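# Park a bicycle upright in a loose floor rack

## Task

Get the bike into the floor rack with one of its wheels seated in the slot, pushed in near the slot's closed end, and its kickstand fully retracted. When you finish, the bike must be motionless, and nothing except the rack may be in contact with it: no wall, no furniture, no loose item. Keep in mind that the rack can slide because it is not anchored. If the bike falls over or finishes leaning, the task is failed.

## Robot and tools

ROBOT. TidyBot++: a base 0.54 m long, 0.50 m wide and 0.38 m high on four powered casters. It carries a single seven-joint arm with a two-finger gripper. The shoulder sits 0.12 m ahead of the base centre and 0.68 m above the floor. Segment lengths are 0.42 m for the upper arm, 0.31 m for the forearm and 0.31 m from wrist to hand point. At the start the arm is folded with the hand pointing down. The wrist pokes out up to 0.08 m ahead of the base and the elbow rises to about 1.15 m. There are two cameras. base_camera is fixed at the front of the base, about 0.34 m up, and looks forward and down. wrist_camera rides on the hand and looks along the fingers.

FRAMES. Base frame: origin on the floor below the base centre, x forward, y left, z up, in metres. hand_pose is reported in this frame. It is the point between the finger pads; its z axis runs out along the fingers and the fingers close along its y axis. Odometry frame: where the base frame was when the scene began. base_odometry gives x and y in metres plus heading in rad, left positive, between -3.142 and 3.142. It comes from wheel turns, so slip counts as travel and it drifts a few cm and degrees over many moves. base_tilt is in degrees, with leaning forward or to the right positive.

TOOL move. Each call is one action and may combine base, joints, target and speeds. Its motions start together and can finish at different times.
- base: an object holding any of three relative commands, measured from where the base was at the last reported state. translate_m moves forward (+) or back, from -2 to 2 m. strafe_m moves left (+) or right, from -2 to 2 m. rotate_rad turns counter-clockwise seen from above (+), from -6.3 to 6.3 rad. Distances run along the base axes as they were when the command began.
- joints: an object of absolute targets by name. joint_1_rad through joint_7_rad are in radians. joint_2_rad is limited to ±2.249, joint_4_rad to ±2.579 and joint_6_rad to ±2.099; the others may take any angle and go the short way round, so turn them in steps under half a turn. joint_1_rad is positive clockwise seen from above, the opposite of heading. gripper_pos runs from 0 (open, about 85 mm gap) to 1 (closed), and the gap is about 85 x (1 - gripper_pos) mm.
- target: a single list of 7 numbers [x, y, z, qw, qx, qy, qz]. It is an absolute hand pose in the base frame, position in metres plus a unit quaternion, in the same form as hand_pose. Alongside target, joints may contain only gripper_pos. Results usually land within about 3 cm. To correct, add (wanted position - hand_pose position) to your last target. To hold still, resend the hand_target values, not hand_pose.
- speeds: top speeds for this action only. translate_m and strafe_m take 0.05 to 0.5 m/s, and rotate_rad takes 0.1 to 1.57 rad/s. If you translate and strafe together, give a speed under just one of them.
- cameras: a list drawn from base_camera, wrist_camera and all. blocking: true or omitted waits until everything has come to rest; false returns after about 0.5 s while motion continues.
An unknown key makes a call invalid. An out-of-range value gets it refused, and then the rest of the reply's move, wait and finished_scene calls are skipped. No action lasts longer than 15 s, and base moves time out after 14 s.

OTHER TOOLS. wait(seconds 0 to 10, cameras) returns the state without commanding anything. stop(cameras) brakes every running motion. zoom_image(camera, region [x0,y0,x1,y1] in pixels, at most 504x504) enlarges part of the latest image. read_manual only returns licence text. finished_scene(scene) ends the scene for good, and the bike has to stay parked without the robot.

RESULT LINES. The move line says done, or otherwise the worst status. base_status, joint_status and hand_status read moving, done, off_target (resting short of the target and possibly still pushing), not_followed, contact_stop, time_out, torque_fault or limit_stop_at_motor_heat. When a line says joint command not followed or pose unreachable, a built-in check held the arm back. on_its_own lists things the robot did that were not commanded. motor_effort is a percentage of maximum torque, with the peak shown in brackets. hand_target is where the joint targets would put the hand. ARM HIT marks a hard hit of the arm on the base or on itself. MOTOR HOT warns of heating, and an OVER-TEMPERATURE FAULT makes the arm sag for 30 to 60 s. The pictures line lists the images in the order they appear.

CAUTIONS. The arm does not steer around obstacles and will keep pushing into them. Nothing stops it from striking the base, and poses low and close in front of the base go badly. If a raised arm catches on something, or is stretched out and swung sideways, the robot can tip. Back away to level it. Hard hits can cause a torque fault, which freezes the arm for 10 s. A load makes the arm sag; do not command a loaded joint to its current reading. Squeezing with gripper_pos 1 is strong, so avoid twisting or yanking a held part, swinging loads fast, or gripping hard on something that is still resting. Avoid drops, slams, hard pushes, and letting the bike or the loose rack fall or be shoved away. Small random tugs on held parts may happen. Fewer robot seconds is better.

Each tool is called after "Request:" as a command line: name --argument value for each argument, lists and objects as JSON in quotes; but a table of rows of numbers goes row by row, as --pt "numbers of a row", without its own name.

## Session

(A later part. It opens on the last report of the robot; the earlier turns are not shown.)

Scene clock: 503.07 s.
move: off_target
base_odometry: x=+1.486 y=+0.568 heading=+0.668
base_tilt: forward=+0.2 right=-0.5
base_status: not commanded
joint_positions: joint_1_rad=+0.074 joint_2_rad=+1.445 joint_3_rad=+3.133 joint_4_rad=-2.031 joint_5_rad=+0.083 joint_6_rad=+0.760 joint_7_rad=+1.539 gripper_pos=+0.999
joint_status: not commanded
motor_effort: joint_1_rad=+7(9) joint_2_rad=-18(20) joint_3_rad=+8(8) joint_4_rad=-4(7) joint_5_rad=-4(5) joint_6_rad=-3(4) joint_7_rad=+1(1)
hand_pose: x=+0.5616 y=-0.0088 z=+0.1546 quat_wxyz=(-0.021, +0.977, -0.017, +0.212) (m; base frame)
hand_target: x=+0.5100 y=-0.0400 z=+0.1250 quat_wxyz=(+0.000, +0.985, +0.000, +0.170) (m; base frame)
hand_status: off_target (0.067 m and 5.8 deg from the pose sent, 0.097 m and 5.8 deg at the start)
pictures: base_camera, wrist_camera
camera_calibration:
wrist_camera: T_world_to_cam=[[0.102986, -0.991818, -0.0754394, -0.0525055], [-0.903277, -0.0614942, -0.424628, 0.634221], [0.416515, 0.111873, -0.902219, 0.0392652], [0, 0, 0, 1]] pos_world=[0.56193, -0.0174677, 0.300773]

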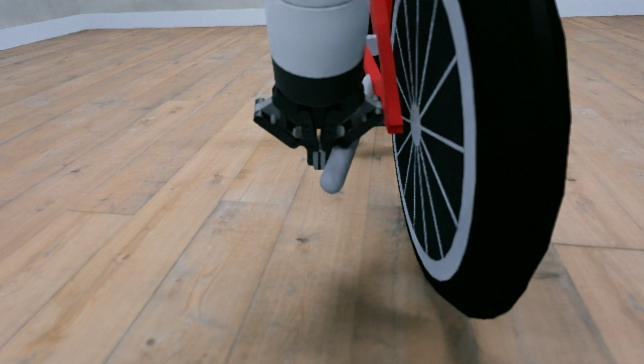

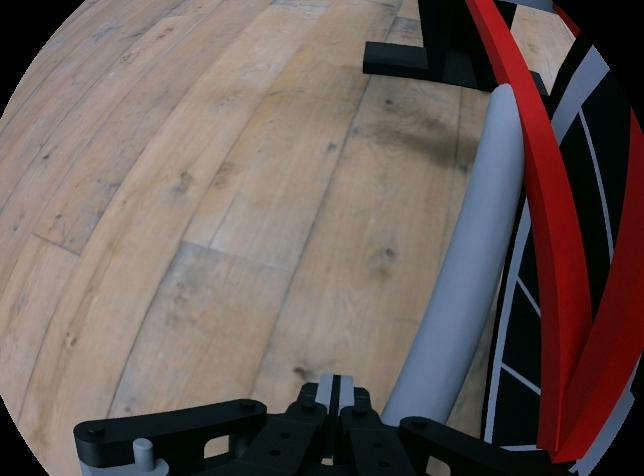

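Request:
move --target '[0.51, -0.07, 0.14, 0, 0.985, 0, 0.17]'

Request:
move --target '[0.51, -0.10, 0.15, 0, 0.985, 0, 0.17]'

Scene clock: 504.70 s.
move: off_target
base_odometry: x=+1.486 y=+0.568 heading=+0.668
base_tilt: forward=+0.2 right=-0.5
base_status: not commanded
joint_positions: joint_1_rad=+0.167 joint_2_rad=+1.415 joint_3_rad=+3.116 joint_4_rad=-2.068 joint_5_rad=+0.149 joint_6_rad=+0.760 joint_7_rad=+1.593 gripper_pos=+0.999
joint_status: not commanded
motor_effort: joint_1_rad=+8(10) joint_2_rad=-19(20) joint_3_rad=+9(10) joint_4_rad=+1(4) joint_5_rad=-4(6) joint_6_rad=-1(4) joint_7_rad=+1(1)
hand_pose: x=+0.5555 y=-0.0250 z=+0.1685 quat_wxyz=(-0.032, +0.977, -0.008, +0.212) (m; base frame)
hand_target: x=+0.5100 y=-0.0700 z=+0.1400 quat_wxyz=(+0.000, +0.985, +0.000, +0.170) (m; base frame)
hand_status: off_target (0.070 m and 6.2 deg from the pose sent, 0.081 m and 5.8 deg at the start)
pictures: base_camera, wrist_camera
camera_calibration:
wrist_camera: T_world_to_cam=[[0.123464, -0.988064, -0.0921177, -0.0753727], [-0.901346, -0.0728248, -0.426933, 0.6326], [0.415129, 0.135741, -0.899579, 0.0571658], [0, 0, 0, 1]] pos_world=[0.555766, -0.0361638, 0.31456]

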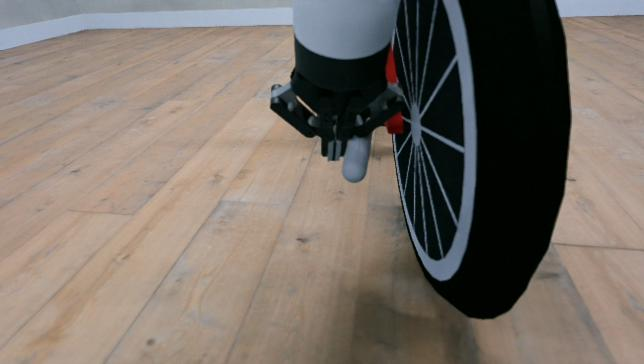

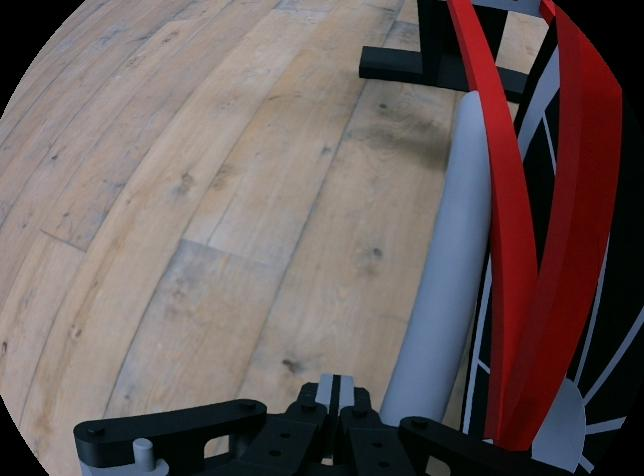

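Scene clock: 505.83 s.
move: off_target
base_odometry: x=+1.486 y=+0.568 heading=+0.668
base_tilt: forward=+0.2 right=-0.5
base_status: not commanded
joint_positions: joint_1_rad=+0.257 joint_2_rad=+1.389 joint_3_rad=+3.099 joint_4_rad=-2.093 joint_5_rad=+0.212 joint_6_rad=+0.760 joint_7_rad=+1.651 gripper_pos=+0.999
joint_status: not commanded
motor_effort: joint_1_rad=+8(12) joint_2_rad=-20(21) joint_3_rad=+10(13) joint_4_rad=+2(5) joint_5_rad=-6(8) joint_6_rad=-1(3) joint_7_rad=+1(1)
hand_pose: x=+0.5538 y=-0.0410 z=+0.1820 quat_wxyz=(-0.040, +0.975, +0.004, +0.219) (m; base frame)
hand_target: x=+0.5100 y=-0.1000 z=+0.1500 quat_wxyz=(+0.000, +0.985, +0.000, +0.170) (m; base frame)
hand_status: off_target (0.080 m and 7.4 deg from the pose sent, 0.090 m and 6.2 deg at the start)
pictures: base_camera, wrist_camera
camera_calibration:
wrist_camera: T_world_to_cam=[[0.151189, -0.983311, -0.101204, -0.10327], [-0.892418, -0.0917453, -0.441783, 0.632692], [0.425125, 0.157109, -0.891395, 0.0659503], [0, 0, 0, 1]] pos_world=[0.552202, -0.0538618, 0.327849]

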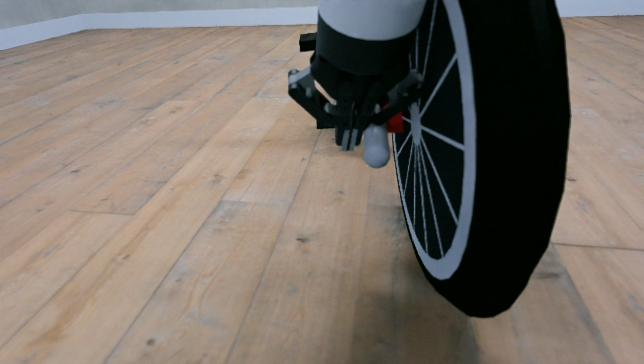

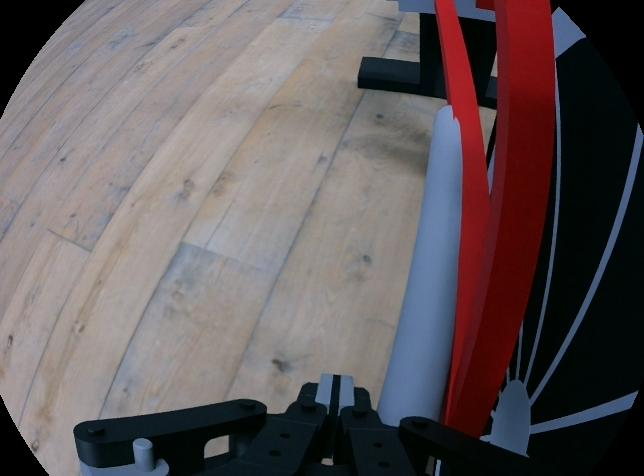

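Request:
move --target '[0.51, -0.13, 0.145, 0, 0.985, 0, 0.17]'

Scene clock: 507.47 s.
move: off_target
base_odometry: x=+1.486 y=+0.568 heading=+0.668
base_tilt: forward=+0.2 right=-0.6
base_status: not commanded
joint_positions: joint_1_rad=+0.336 joint_2_rad=+1.382 joint_3_rad=+3.077 joint_4_rad=-2.080 joint_5_rad=+0.277 joint_6_rad=+0.750 joint_7_rad=+1.694 gripper_pos=+0.999
joint_status: not commanded
motor_effort: joint_1_rad=+13(14) joint_2_rad=-21(23) joint_3_rad=+15(16) joint_4_rad=+4(4) joint_5_rad=-10(10) joint_6_rad=-1(3) joint_7_rad=+1(1)
hand_pose: x=+0.5615 y=-0.0523 z=+0.1877 quat_wxyz=(-0.051, +0.971, +0.015, +0.232) (m; base frame)
hand_target: x=+0.5100 y=-0.1300 z=+0.1450 quat_wxyz=(+0.000, +0.985, +0.000, +0.170) (m; base frame)
hand_status: off_target (0.103 m and 9.5 deg from the pose sent, 0.106 m and 7.4 deg at the start)
pictures: base_camera, wrist_camera
camera_calibration:
wrist_camera: T_world_to_cam=[[0.179175, -0.977331, -0.112783, -0.128204], [-0.877329, -0.106853, -0.467843, 0.636679], [0.445186, 0.182773, -0.876586, 0.0568459], [0, 0, 0, 1]] pos_world=[0.556241, -0.0676563, 0.333237]

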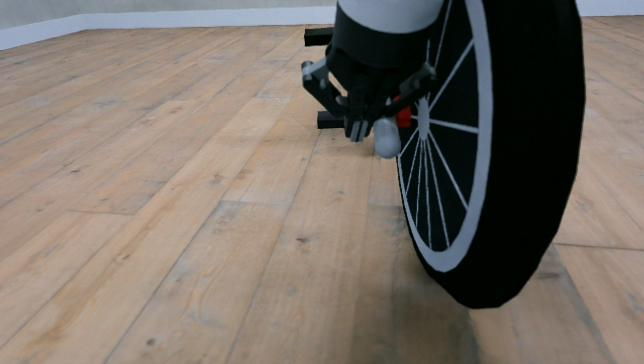

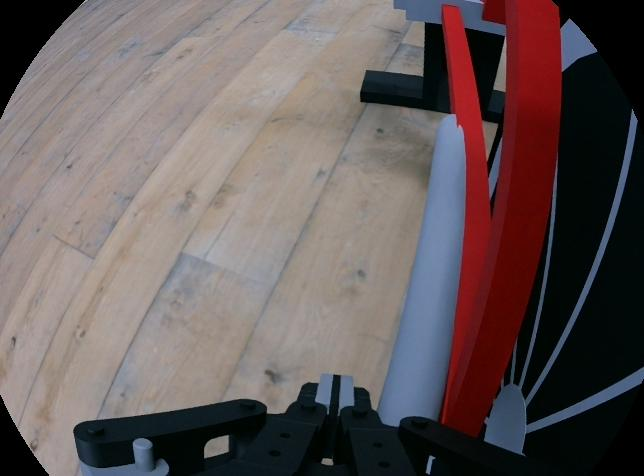

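Request:
move --target '[0.53, -0.05, 0.17, 0, 0.985, 0, 0.17]' --cameras '["base_camera"]'

Request:
move --target '[0.54, 0.06, 0.19, 0, 0.985, 0, 0.17]'

Request:
zoom_image --camera "base_camera" --region '[280, 20, 480, 220]'

Scene clock: 509.80 s.
move: off_target
base_odometry: x=+1.486 y=+0.568 heading=+0.668
base_tilt: forward=+0.2 right=-0.5
base_status: not commanded
joint_positions: joint_1_rad=+0.172 joint_2_rad=+1.377 joint_3_rad=+3.126 joint_4_rad=-2.080 joint_5_rad=+0.128 joint_6_rad=+0.734 joint_7_rad=+1.693 gripper_pos=+0.999
joint_status: not commanded
motor_effort: joint_1_rad=+0(13) joint_2_rad=-29(31) joint_3_rad=-1(15) joint_4_rad=-3(5) joint_5_rad=+1(10) joint_6_rad=+2(3) joint_7_rad=+1(1)
hand_pose: x=+0.5584 y=-0.0391 z=+0.1806 quat_wxyz=(-0.009, +0.977, +0.031, +0.211) (m; base frame)
hand_target: x=+0.5300 y=-0.0500 z=+0.1700 quat_wxyz=(+0.000, +0.985, +0.000, +0.170) (m; base frame)
hand_status: off_target (0.032 m and 6.0 deg from the pose sent, 0.036 m and 9.5 deg at the start)
pictures: base_camera

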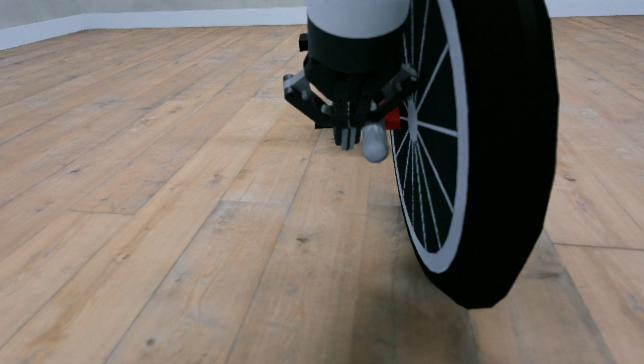

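Scene clock: 511.27 s.
move: off_target
base_odometry: x=+1.486 y=+0.568 heading=+0.668
base_tilt: forward=+0.2 right=-0.6
base_status: not commanded
joint_positions: joint_1_rad=-0.177 joint_2_rad=+1.335 joint_3_rad=+3.134 joint_4_rad=-2.080 joint_5_rad=-0.065 joint_6_rad=+0.672 joint_7_rad=+1.556 gripper_pos=+0.999
joint_status: not commanded
motor_effort: joint_1_rad=+0(3) joint_2_rad=-32(33) joint_3_rad=-1(3) joint_4_rad=-2(4) joint_5_rad=+1(2) joint_6_rad=+4(4) joint_7_rad=+1(1)
hand_pose: x=+0.5576 y=+0.0715 z=+0.1906 quat_wxyz=(-0.008, +0.979, +0.051, +0.198) (m; base frame)
hand_target: x=+0.5400 y=+0.0600 z=+0.1900 quat_wxyz=(+0.000, +0.985, +0.000, +0.170) (m; base frame)
hand_status: off_target (0.021 m and 6.7 deg from the pose sent, 0.101 m and 6.0 deg at the start)
pictures: base_camera, wrist_camera
camera_calibration:
wrist_camera: T_world_to_cam=[[0.225989, -0.973782, -0.0260296, -0.0490076], [-0.897455, -0.197736, -0.394302, 0.651571], [0.378818, 0.112468, -0.918612, 0.0885303], [0, 0, 0, 1]] pos_world=[0.562294, 0.0711591, 0.336965]

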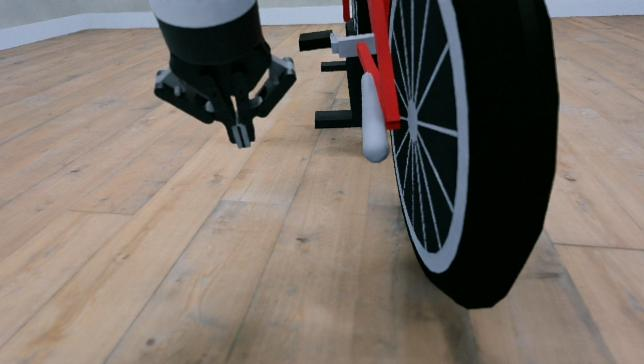

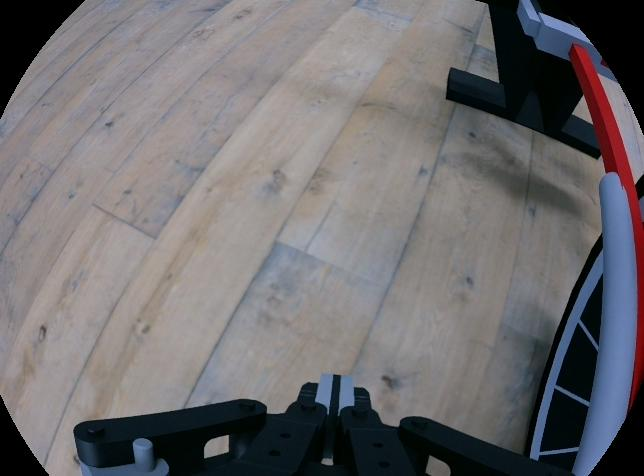

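Scaled by 2.520.

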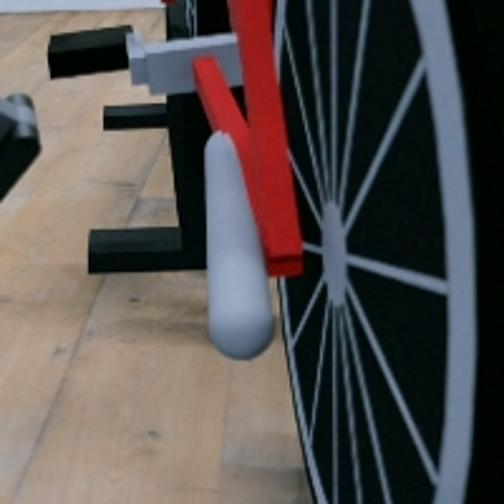

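Request:
move --target '[0.50, 0.12, 0.40, 0, 0.985, 0, 0.17]' --cameras '["base_camera"]'

Request:
move --base '{"translate_m": -0.3}' --speeds '{"translate_m": 0.15}' --cameras '["base_camera"]'

Request:
move --joints '{"joint_1_rad": 0, "joint_2_rad": -0.3, "joint_3_rad": 3.14, "joint_4_rad": -2.3, "joint_5_rad": 0, "joint_6_rad": -0.5, "joint_7_rad": 1.57}'

Scene clock: 515.77 s.
move: off_target
base_odometry: x=+1.486 y=+0.568 heading=+0.668
base_tilt: forward=+0.2 right=-0.5
base_status: not commanded
joint_positions: joint_1_rad=-0.483 joint_2_rad=+0.704 joint_3_rad=+3.240 joint_4_rad=-2.327 joint_5_rad=-0.232 joint_6_rad=+0.276 joint_7_rad=+1.503 gripper_pos=+0.999
joint_status: not commanded
motor_effort: joint_1_rad=+0(2) joint_2_rad=-26(34) joint_3_rad=+1(1) joint_4_rad=+4(5) joint_5_rad=+1(2) joint_6_rad=+3(5) joint_7_rad=+1(1)
hand_pose: x=+0.5222 y=+0.1352 z=+0.4035 quat_wxyz=(-0.007, +0.978, +0.057, +0.200) (m; base frame)
hand_target: x=+0.5000 y=+0.1200 z=+0.4000 quat_wxyz=(+0.000, +0.985, +0.000, +0.170) (m; base frame)
hand_status: off_target (0.027 m and 7.5 deg from the pose sent, 0.223 m and 6.7 deg at the start)
pictures: base_camera

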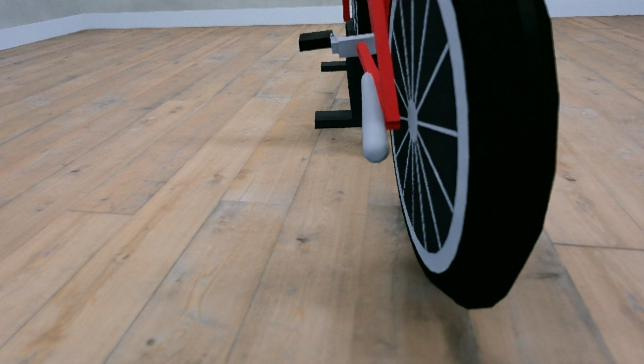

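Scene clock: 518.37 s.
move: done
base_odometry: x=+1.251 y=+0.382 heading=+0.668
base_tilt: forward=+0.2 right=-0.5
base_status: done
joint_positions: joint_1_rad=-0.489 joint_2_rad=+0.702 joint_3_rad=+3.244 joint_4_rad=-2.336 joint_5_rad=-0.233 joint_6_rad=+0.268 joint_7_rad=+1.503 gripper_pos=+0.999
joint_status: not commanded
motor_effort: joint_1_rad=+0(2) joint_2_rad=-26(28) joint_3_rad=+1(2) joint_4_rad=+4(6) joint_5_rad=+1(2) joint_6_rad=+3(4) joint_7_rad=+1(1)
hand_pose: x=+0.5156 y=+0.1332 z=+0.4021 quat_wxyz=(-0.004, +0.980, +0.058, +0.193) (m; base frame)
hand_target: x=+0.5000 y=+0.1200 z=+0.4000 quat_wxyz=(+0.000, +0.985, +0.000, +0.170) (m; base frame)
hand_status: not commanded
pictures: base_camera

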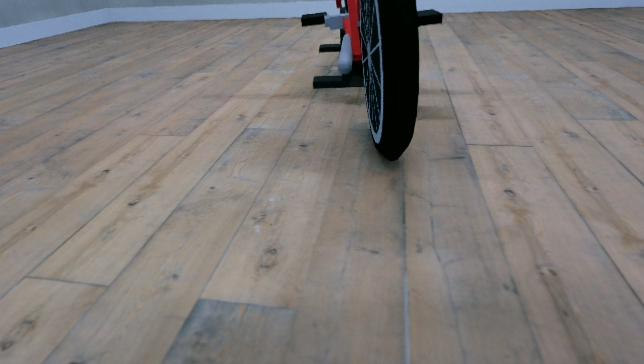

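Scene clock: 520.67 s.
move: done
base_odometry: x=+1.251 y=+0.382 heading=+0.668
base_tilt: forward=+0.2 right=-0.5
base_status: not commanded
joint_positions: joint_1_rad=-0.014 joint_2_rad=-0.290 joint_3_rad=+3.164 joint_4_rad=-2.317 joint_5_rad=-0.038 joint_6_rad=-0.440 joint_7_rad=+1.503 gripper_pos=+0.999
joint_status: all done
motor_effort: joint_1_rad=+0(2) joint_2_rad=-7(28) joint_3_rad=+0(2) joint_4_rad=+20(20) joint_5_rad=+0(2) joint_6_rad=+6(6) joint_7_rad=+1(2)
hand_pose: x=+0.4758 y=+0.0034 z=+0.7039 quat_wxyz=(-0.026, +0.942, -0.050, +0.331) (m; base frame)
hand_target: x=+0.4668 y=+0.0019 z=+0.7036 quat_wxyz=(+0.000, +0.949, +0.000, +0.315) (m; base frame)
hand_status: not commanded
pictures: base_camera, wrist_camera
camera_calibration:
wrist_camera: T_world_to_cam=[[0.0514601, -0.995648, -0.0776926, 0.0359342], [-0.774234, 0.0093648, -0.63283, 0.875598], [0.630804, 0.0927178, -0.770383, 0.374517], [0, 0, 0, 1]] pos_world=[0.439821, -0.00714638, 0.845418]

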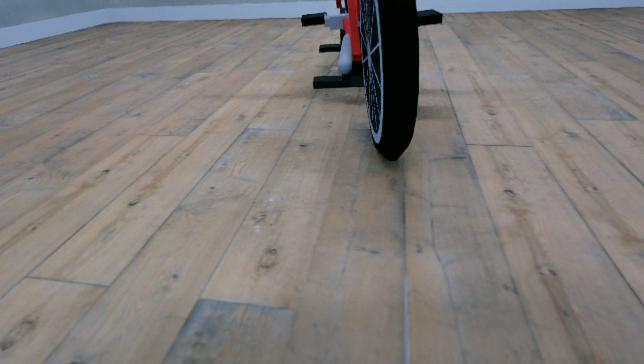

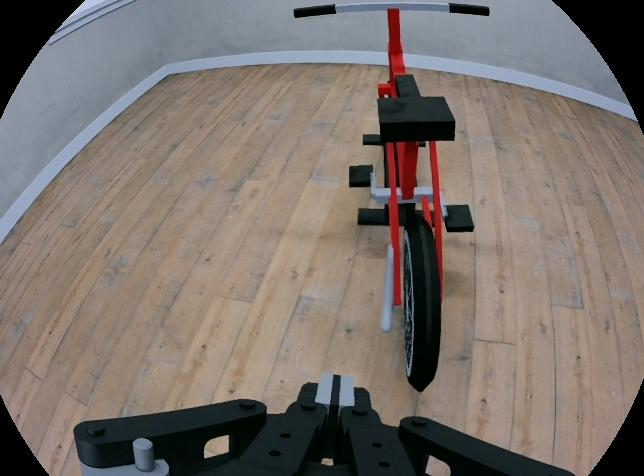

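Request:
move --base '{"translate_m": 0.951, "strafe_m": 0.803, "rotate_rad": -1.57}'

Request:
zoom_image --camera "base_camera" --region '[300, 0, 644, 200]'

Scene clock: 526.00 s.
move: done
base_odometry: x=+1.500 y=+1.601 heading=-0.903
base_tilt: forward=+0.2 right=-0.5
base_status: done
joint_positions: joint_1_rad=-0.009 joint_2_rad=-0.294 joint_3_rad=+3.158 joint_4_rad=-2.312 joint_5_rad=-0.034 joint_6_rad=-0.446 joint_7_rad=+1.503 gripper_pos=+0.999
joint_status: not commanded
motor_effort: joint_1_rad=+0(1) joint_2_rad=-7(9) joint_3_rad=+0(1) joint_4_rad=+20(21) joint_5_rad=+1(2) joint_6_rad=+5(7) joint_7_rad=+1(1)
hand_pose: x=+0.4759 y=+0.0033 z=+0.7061 quat_wxyz=(-0.024, +0.942, -0.048, +0.331) (m; base frame)
hand_target: x=+0.4668 y=+0.0019 z=+0.7036 quat_wxyz=(+0.000, +0.949, +0.000, +0.315) (m; base frame)
hand_status: not commanded
pictures: base_camera, wrist_camera
camera_calibration:
wrist_camera: T_world_to_cam=[[0.0542833, -0.995873, -0.0727365, 0.0312073], [-0.773083, 0.00418782, -0.63429, 0.877539], [0.631977, 0.0906628, -0.769666, 0.375155], [0, 0, 0, 1]] pos_world=[0.439627, -0.0066091, 0.847628]

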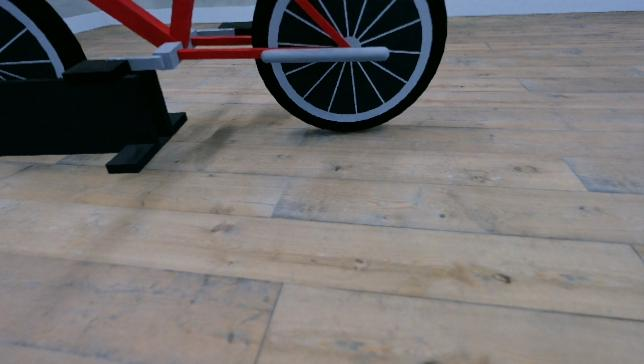

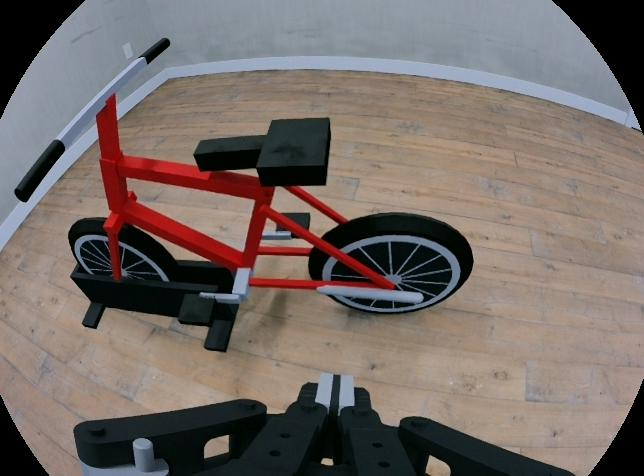

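Scaled by 1.465.

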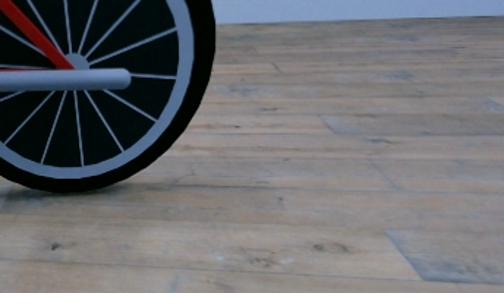

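Request:
zoom_image --camera "base_camera" --region '[160, 0, 420, 140]'

Request:
zoom_image --camera "wrist_camera" --region '[200, 200, 480, 340]'

Scaled by 1.938.

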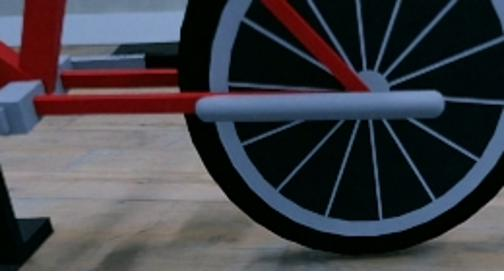

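Scaled by 1.800.

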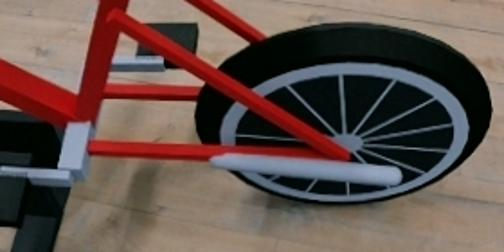

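Request:
wait --seconds 1

Request:
zoom_image --camera "wrist_camera" --region '[40, 180, 280, 360]'

Scene clock: 534.53 s.
base_odometry: x=+1.500 y=+1.601 heading=-0.903
base_tilt: forward=+0.2 right=-0.6
base_status: done
joint_positions: joint_1_rad=-0.009 joint_2_rad=-0.294 joint_3_rad=+3.158 joint_4_rad=-2.312 joint_5_rad=-0.034 joint_6_rad=-0.446 joint_7_rad=+1.503 gripper_pos=+0.999
joint_status: not commanded
motor_effort: joint_1_rad=+0(1) joint_2_rad=-6(9) joint_3_rad=+0(1) joint_4_rad=+19(21) joint_5_rad=+0(2) joint_6_rad=+5(7) joint_7_rad=+1(1)
hand_pose: x=+0.4759 y=+0.0033 z=+0.7061 quat_wxyz=(-0.024, +0.942, -0.048, +0.331) (m; base frame)
hand_target: x=+0.4668 y=+0.0019 z=+0.7036 quat_wxyz=(+0.000, +0.949, +0.000, +0.315) (m; base frame)
hand_status: not commanded
wait: 1.00 s; at rest from the start
pictures: base_camera, wrist_camera
camera_calibration:
wrist_camera: T_world_to_cam=[[0.0542833, -0.995873, -0.0727365, 0.0312073], [-0.773083, 0.00418782, -0.63429, 0.877539], [0.631977, 0.0906628, -0.769666, 0.375155], [0, 0, 0, 1]] pos_world=[0.439627, -0.0066091, 0.847628]

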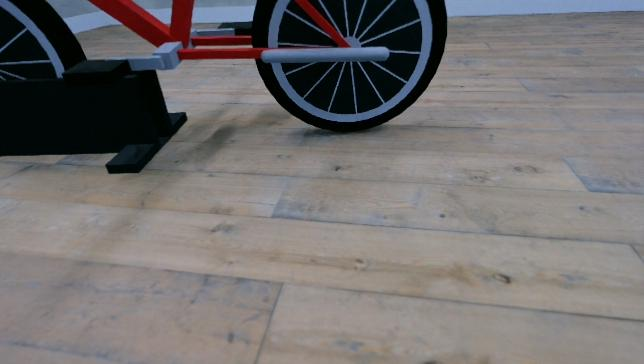

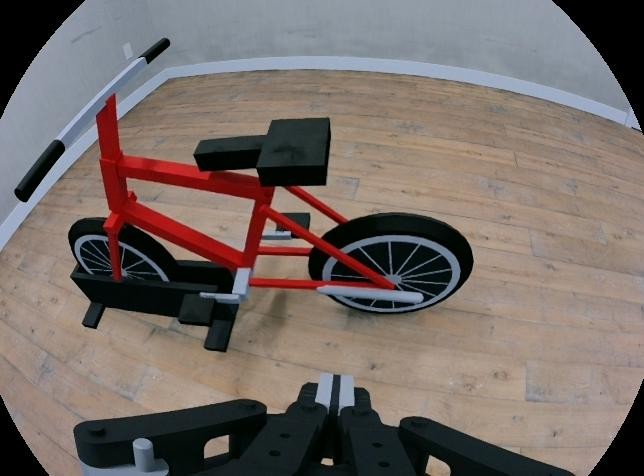

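Scaled by 2.100.

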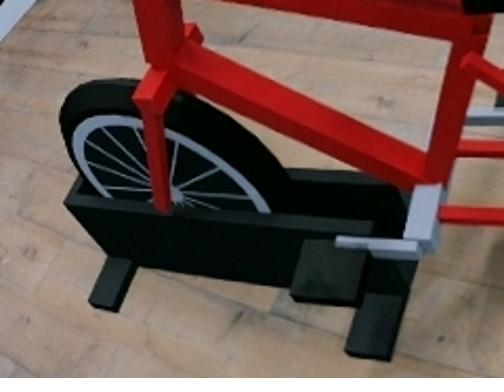

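Request:
finished_scene --scene 2

The scene is finished: the task was done.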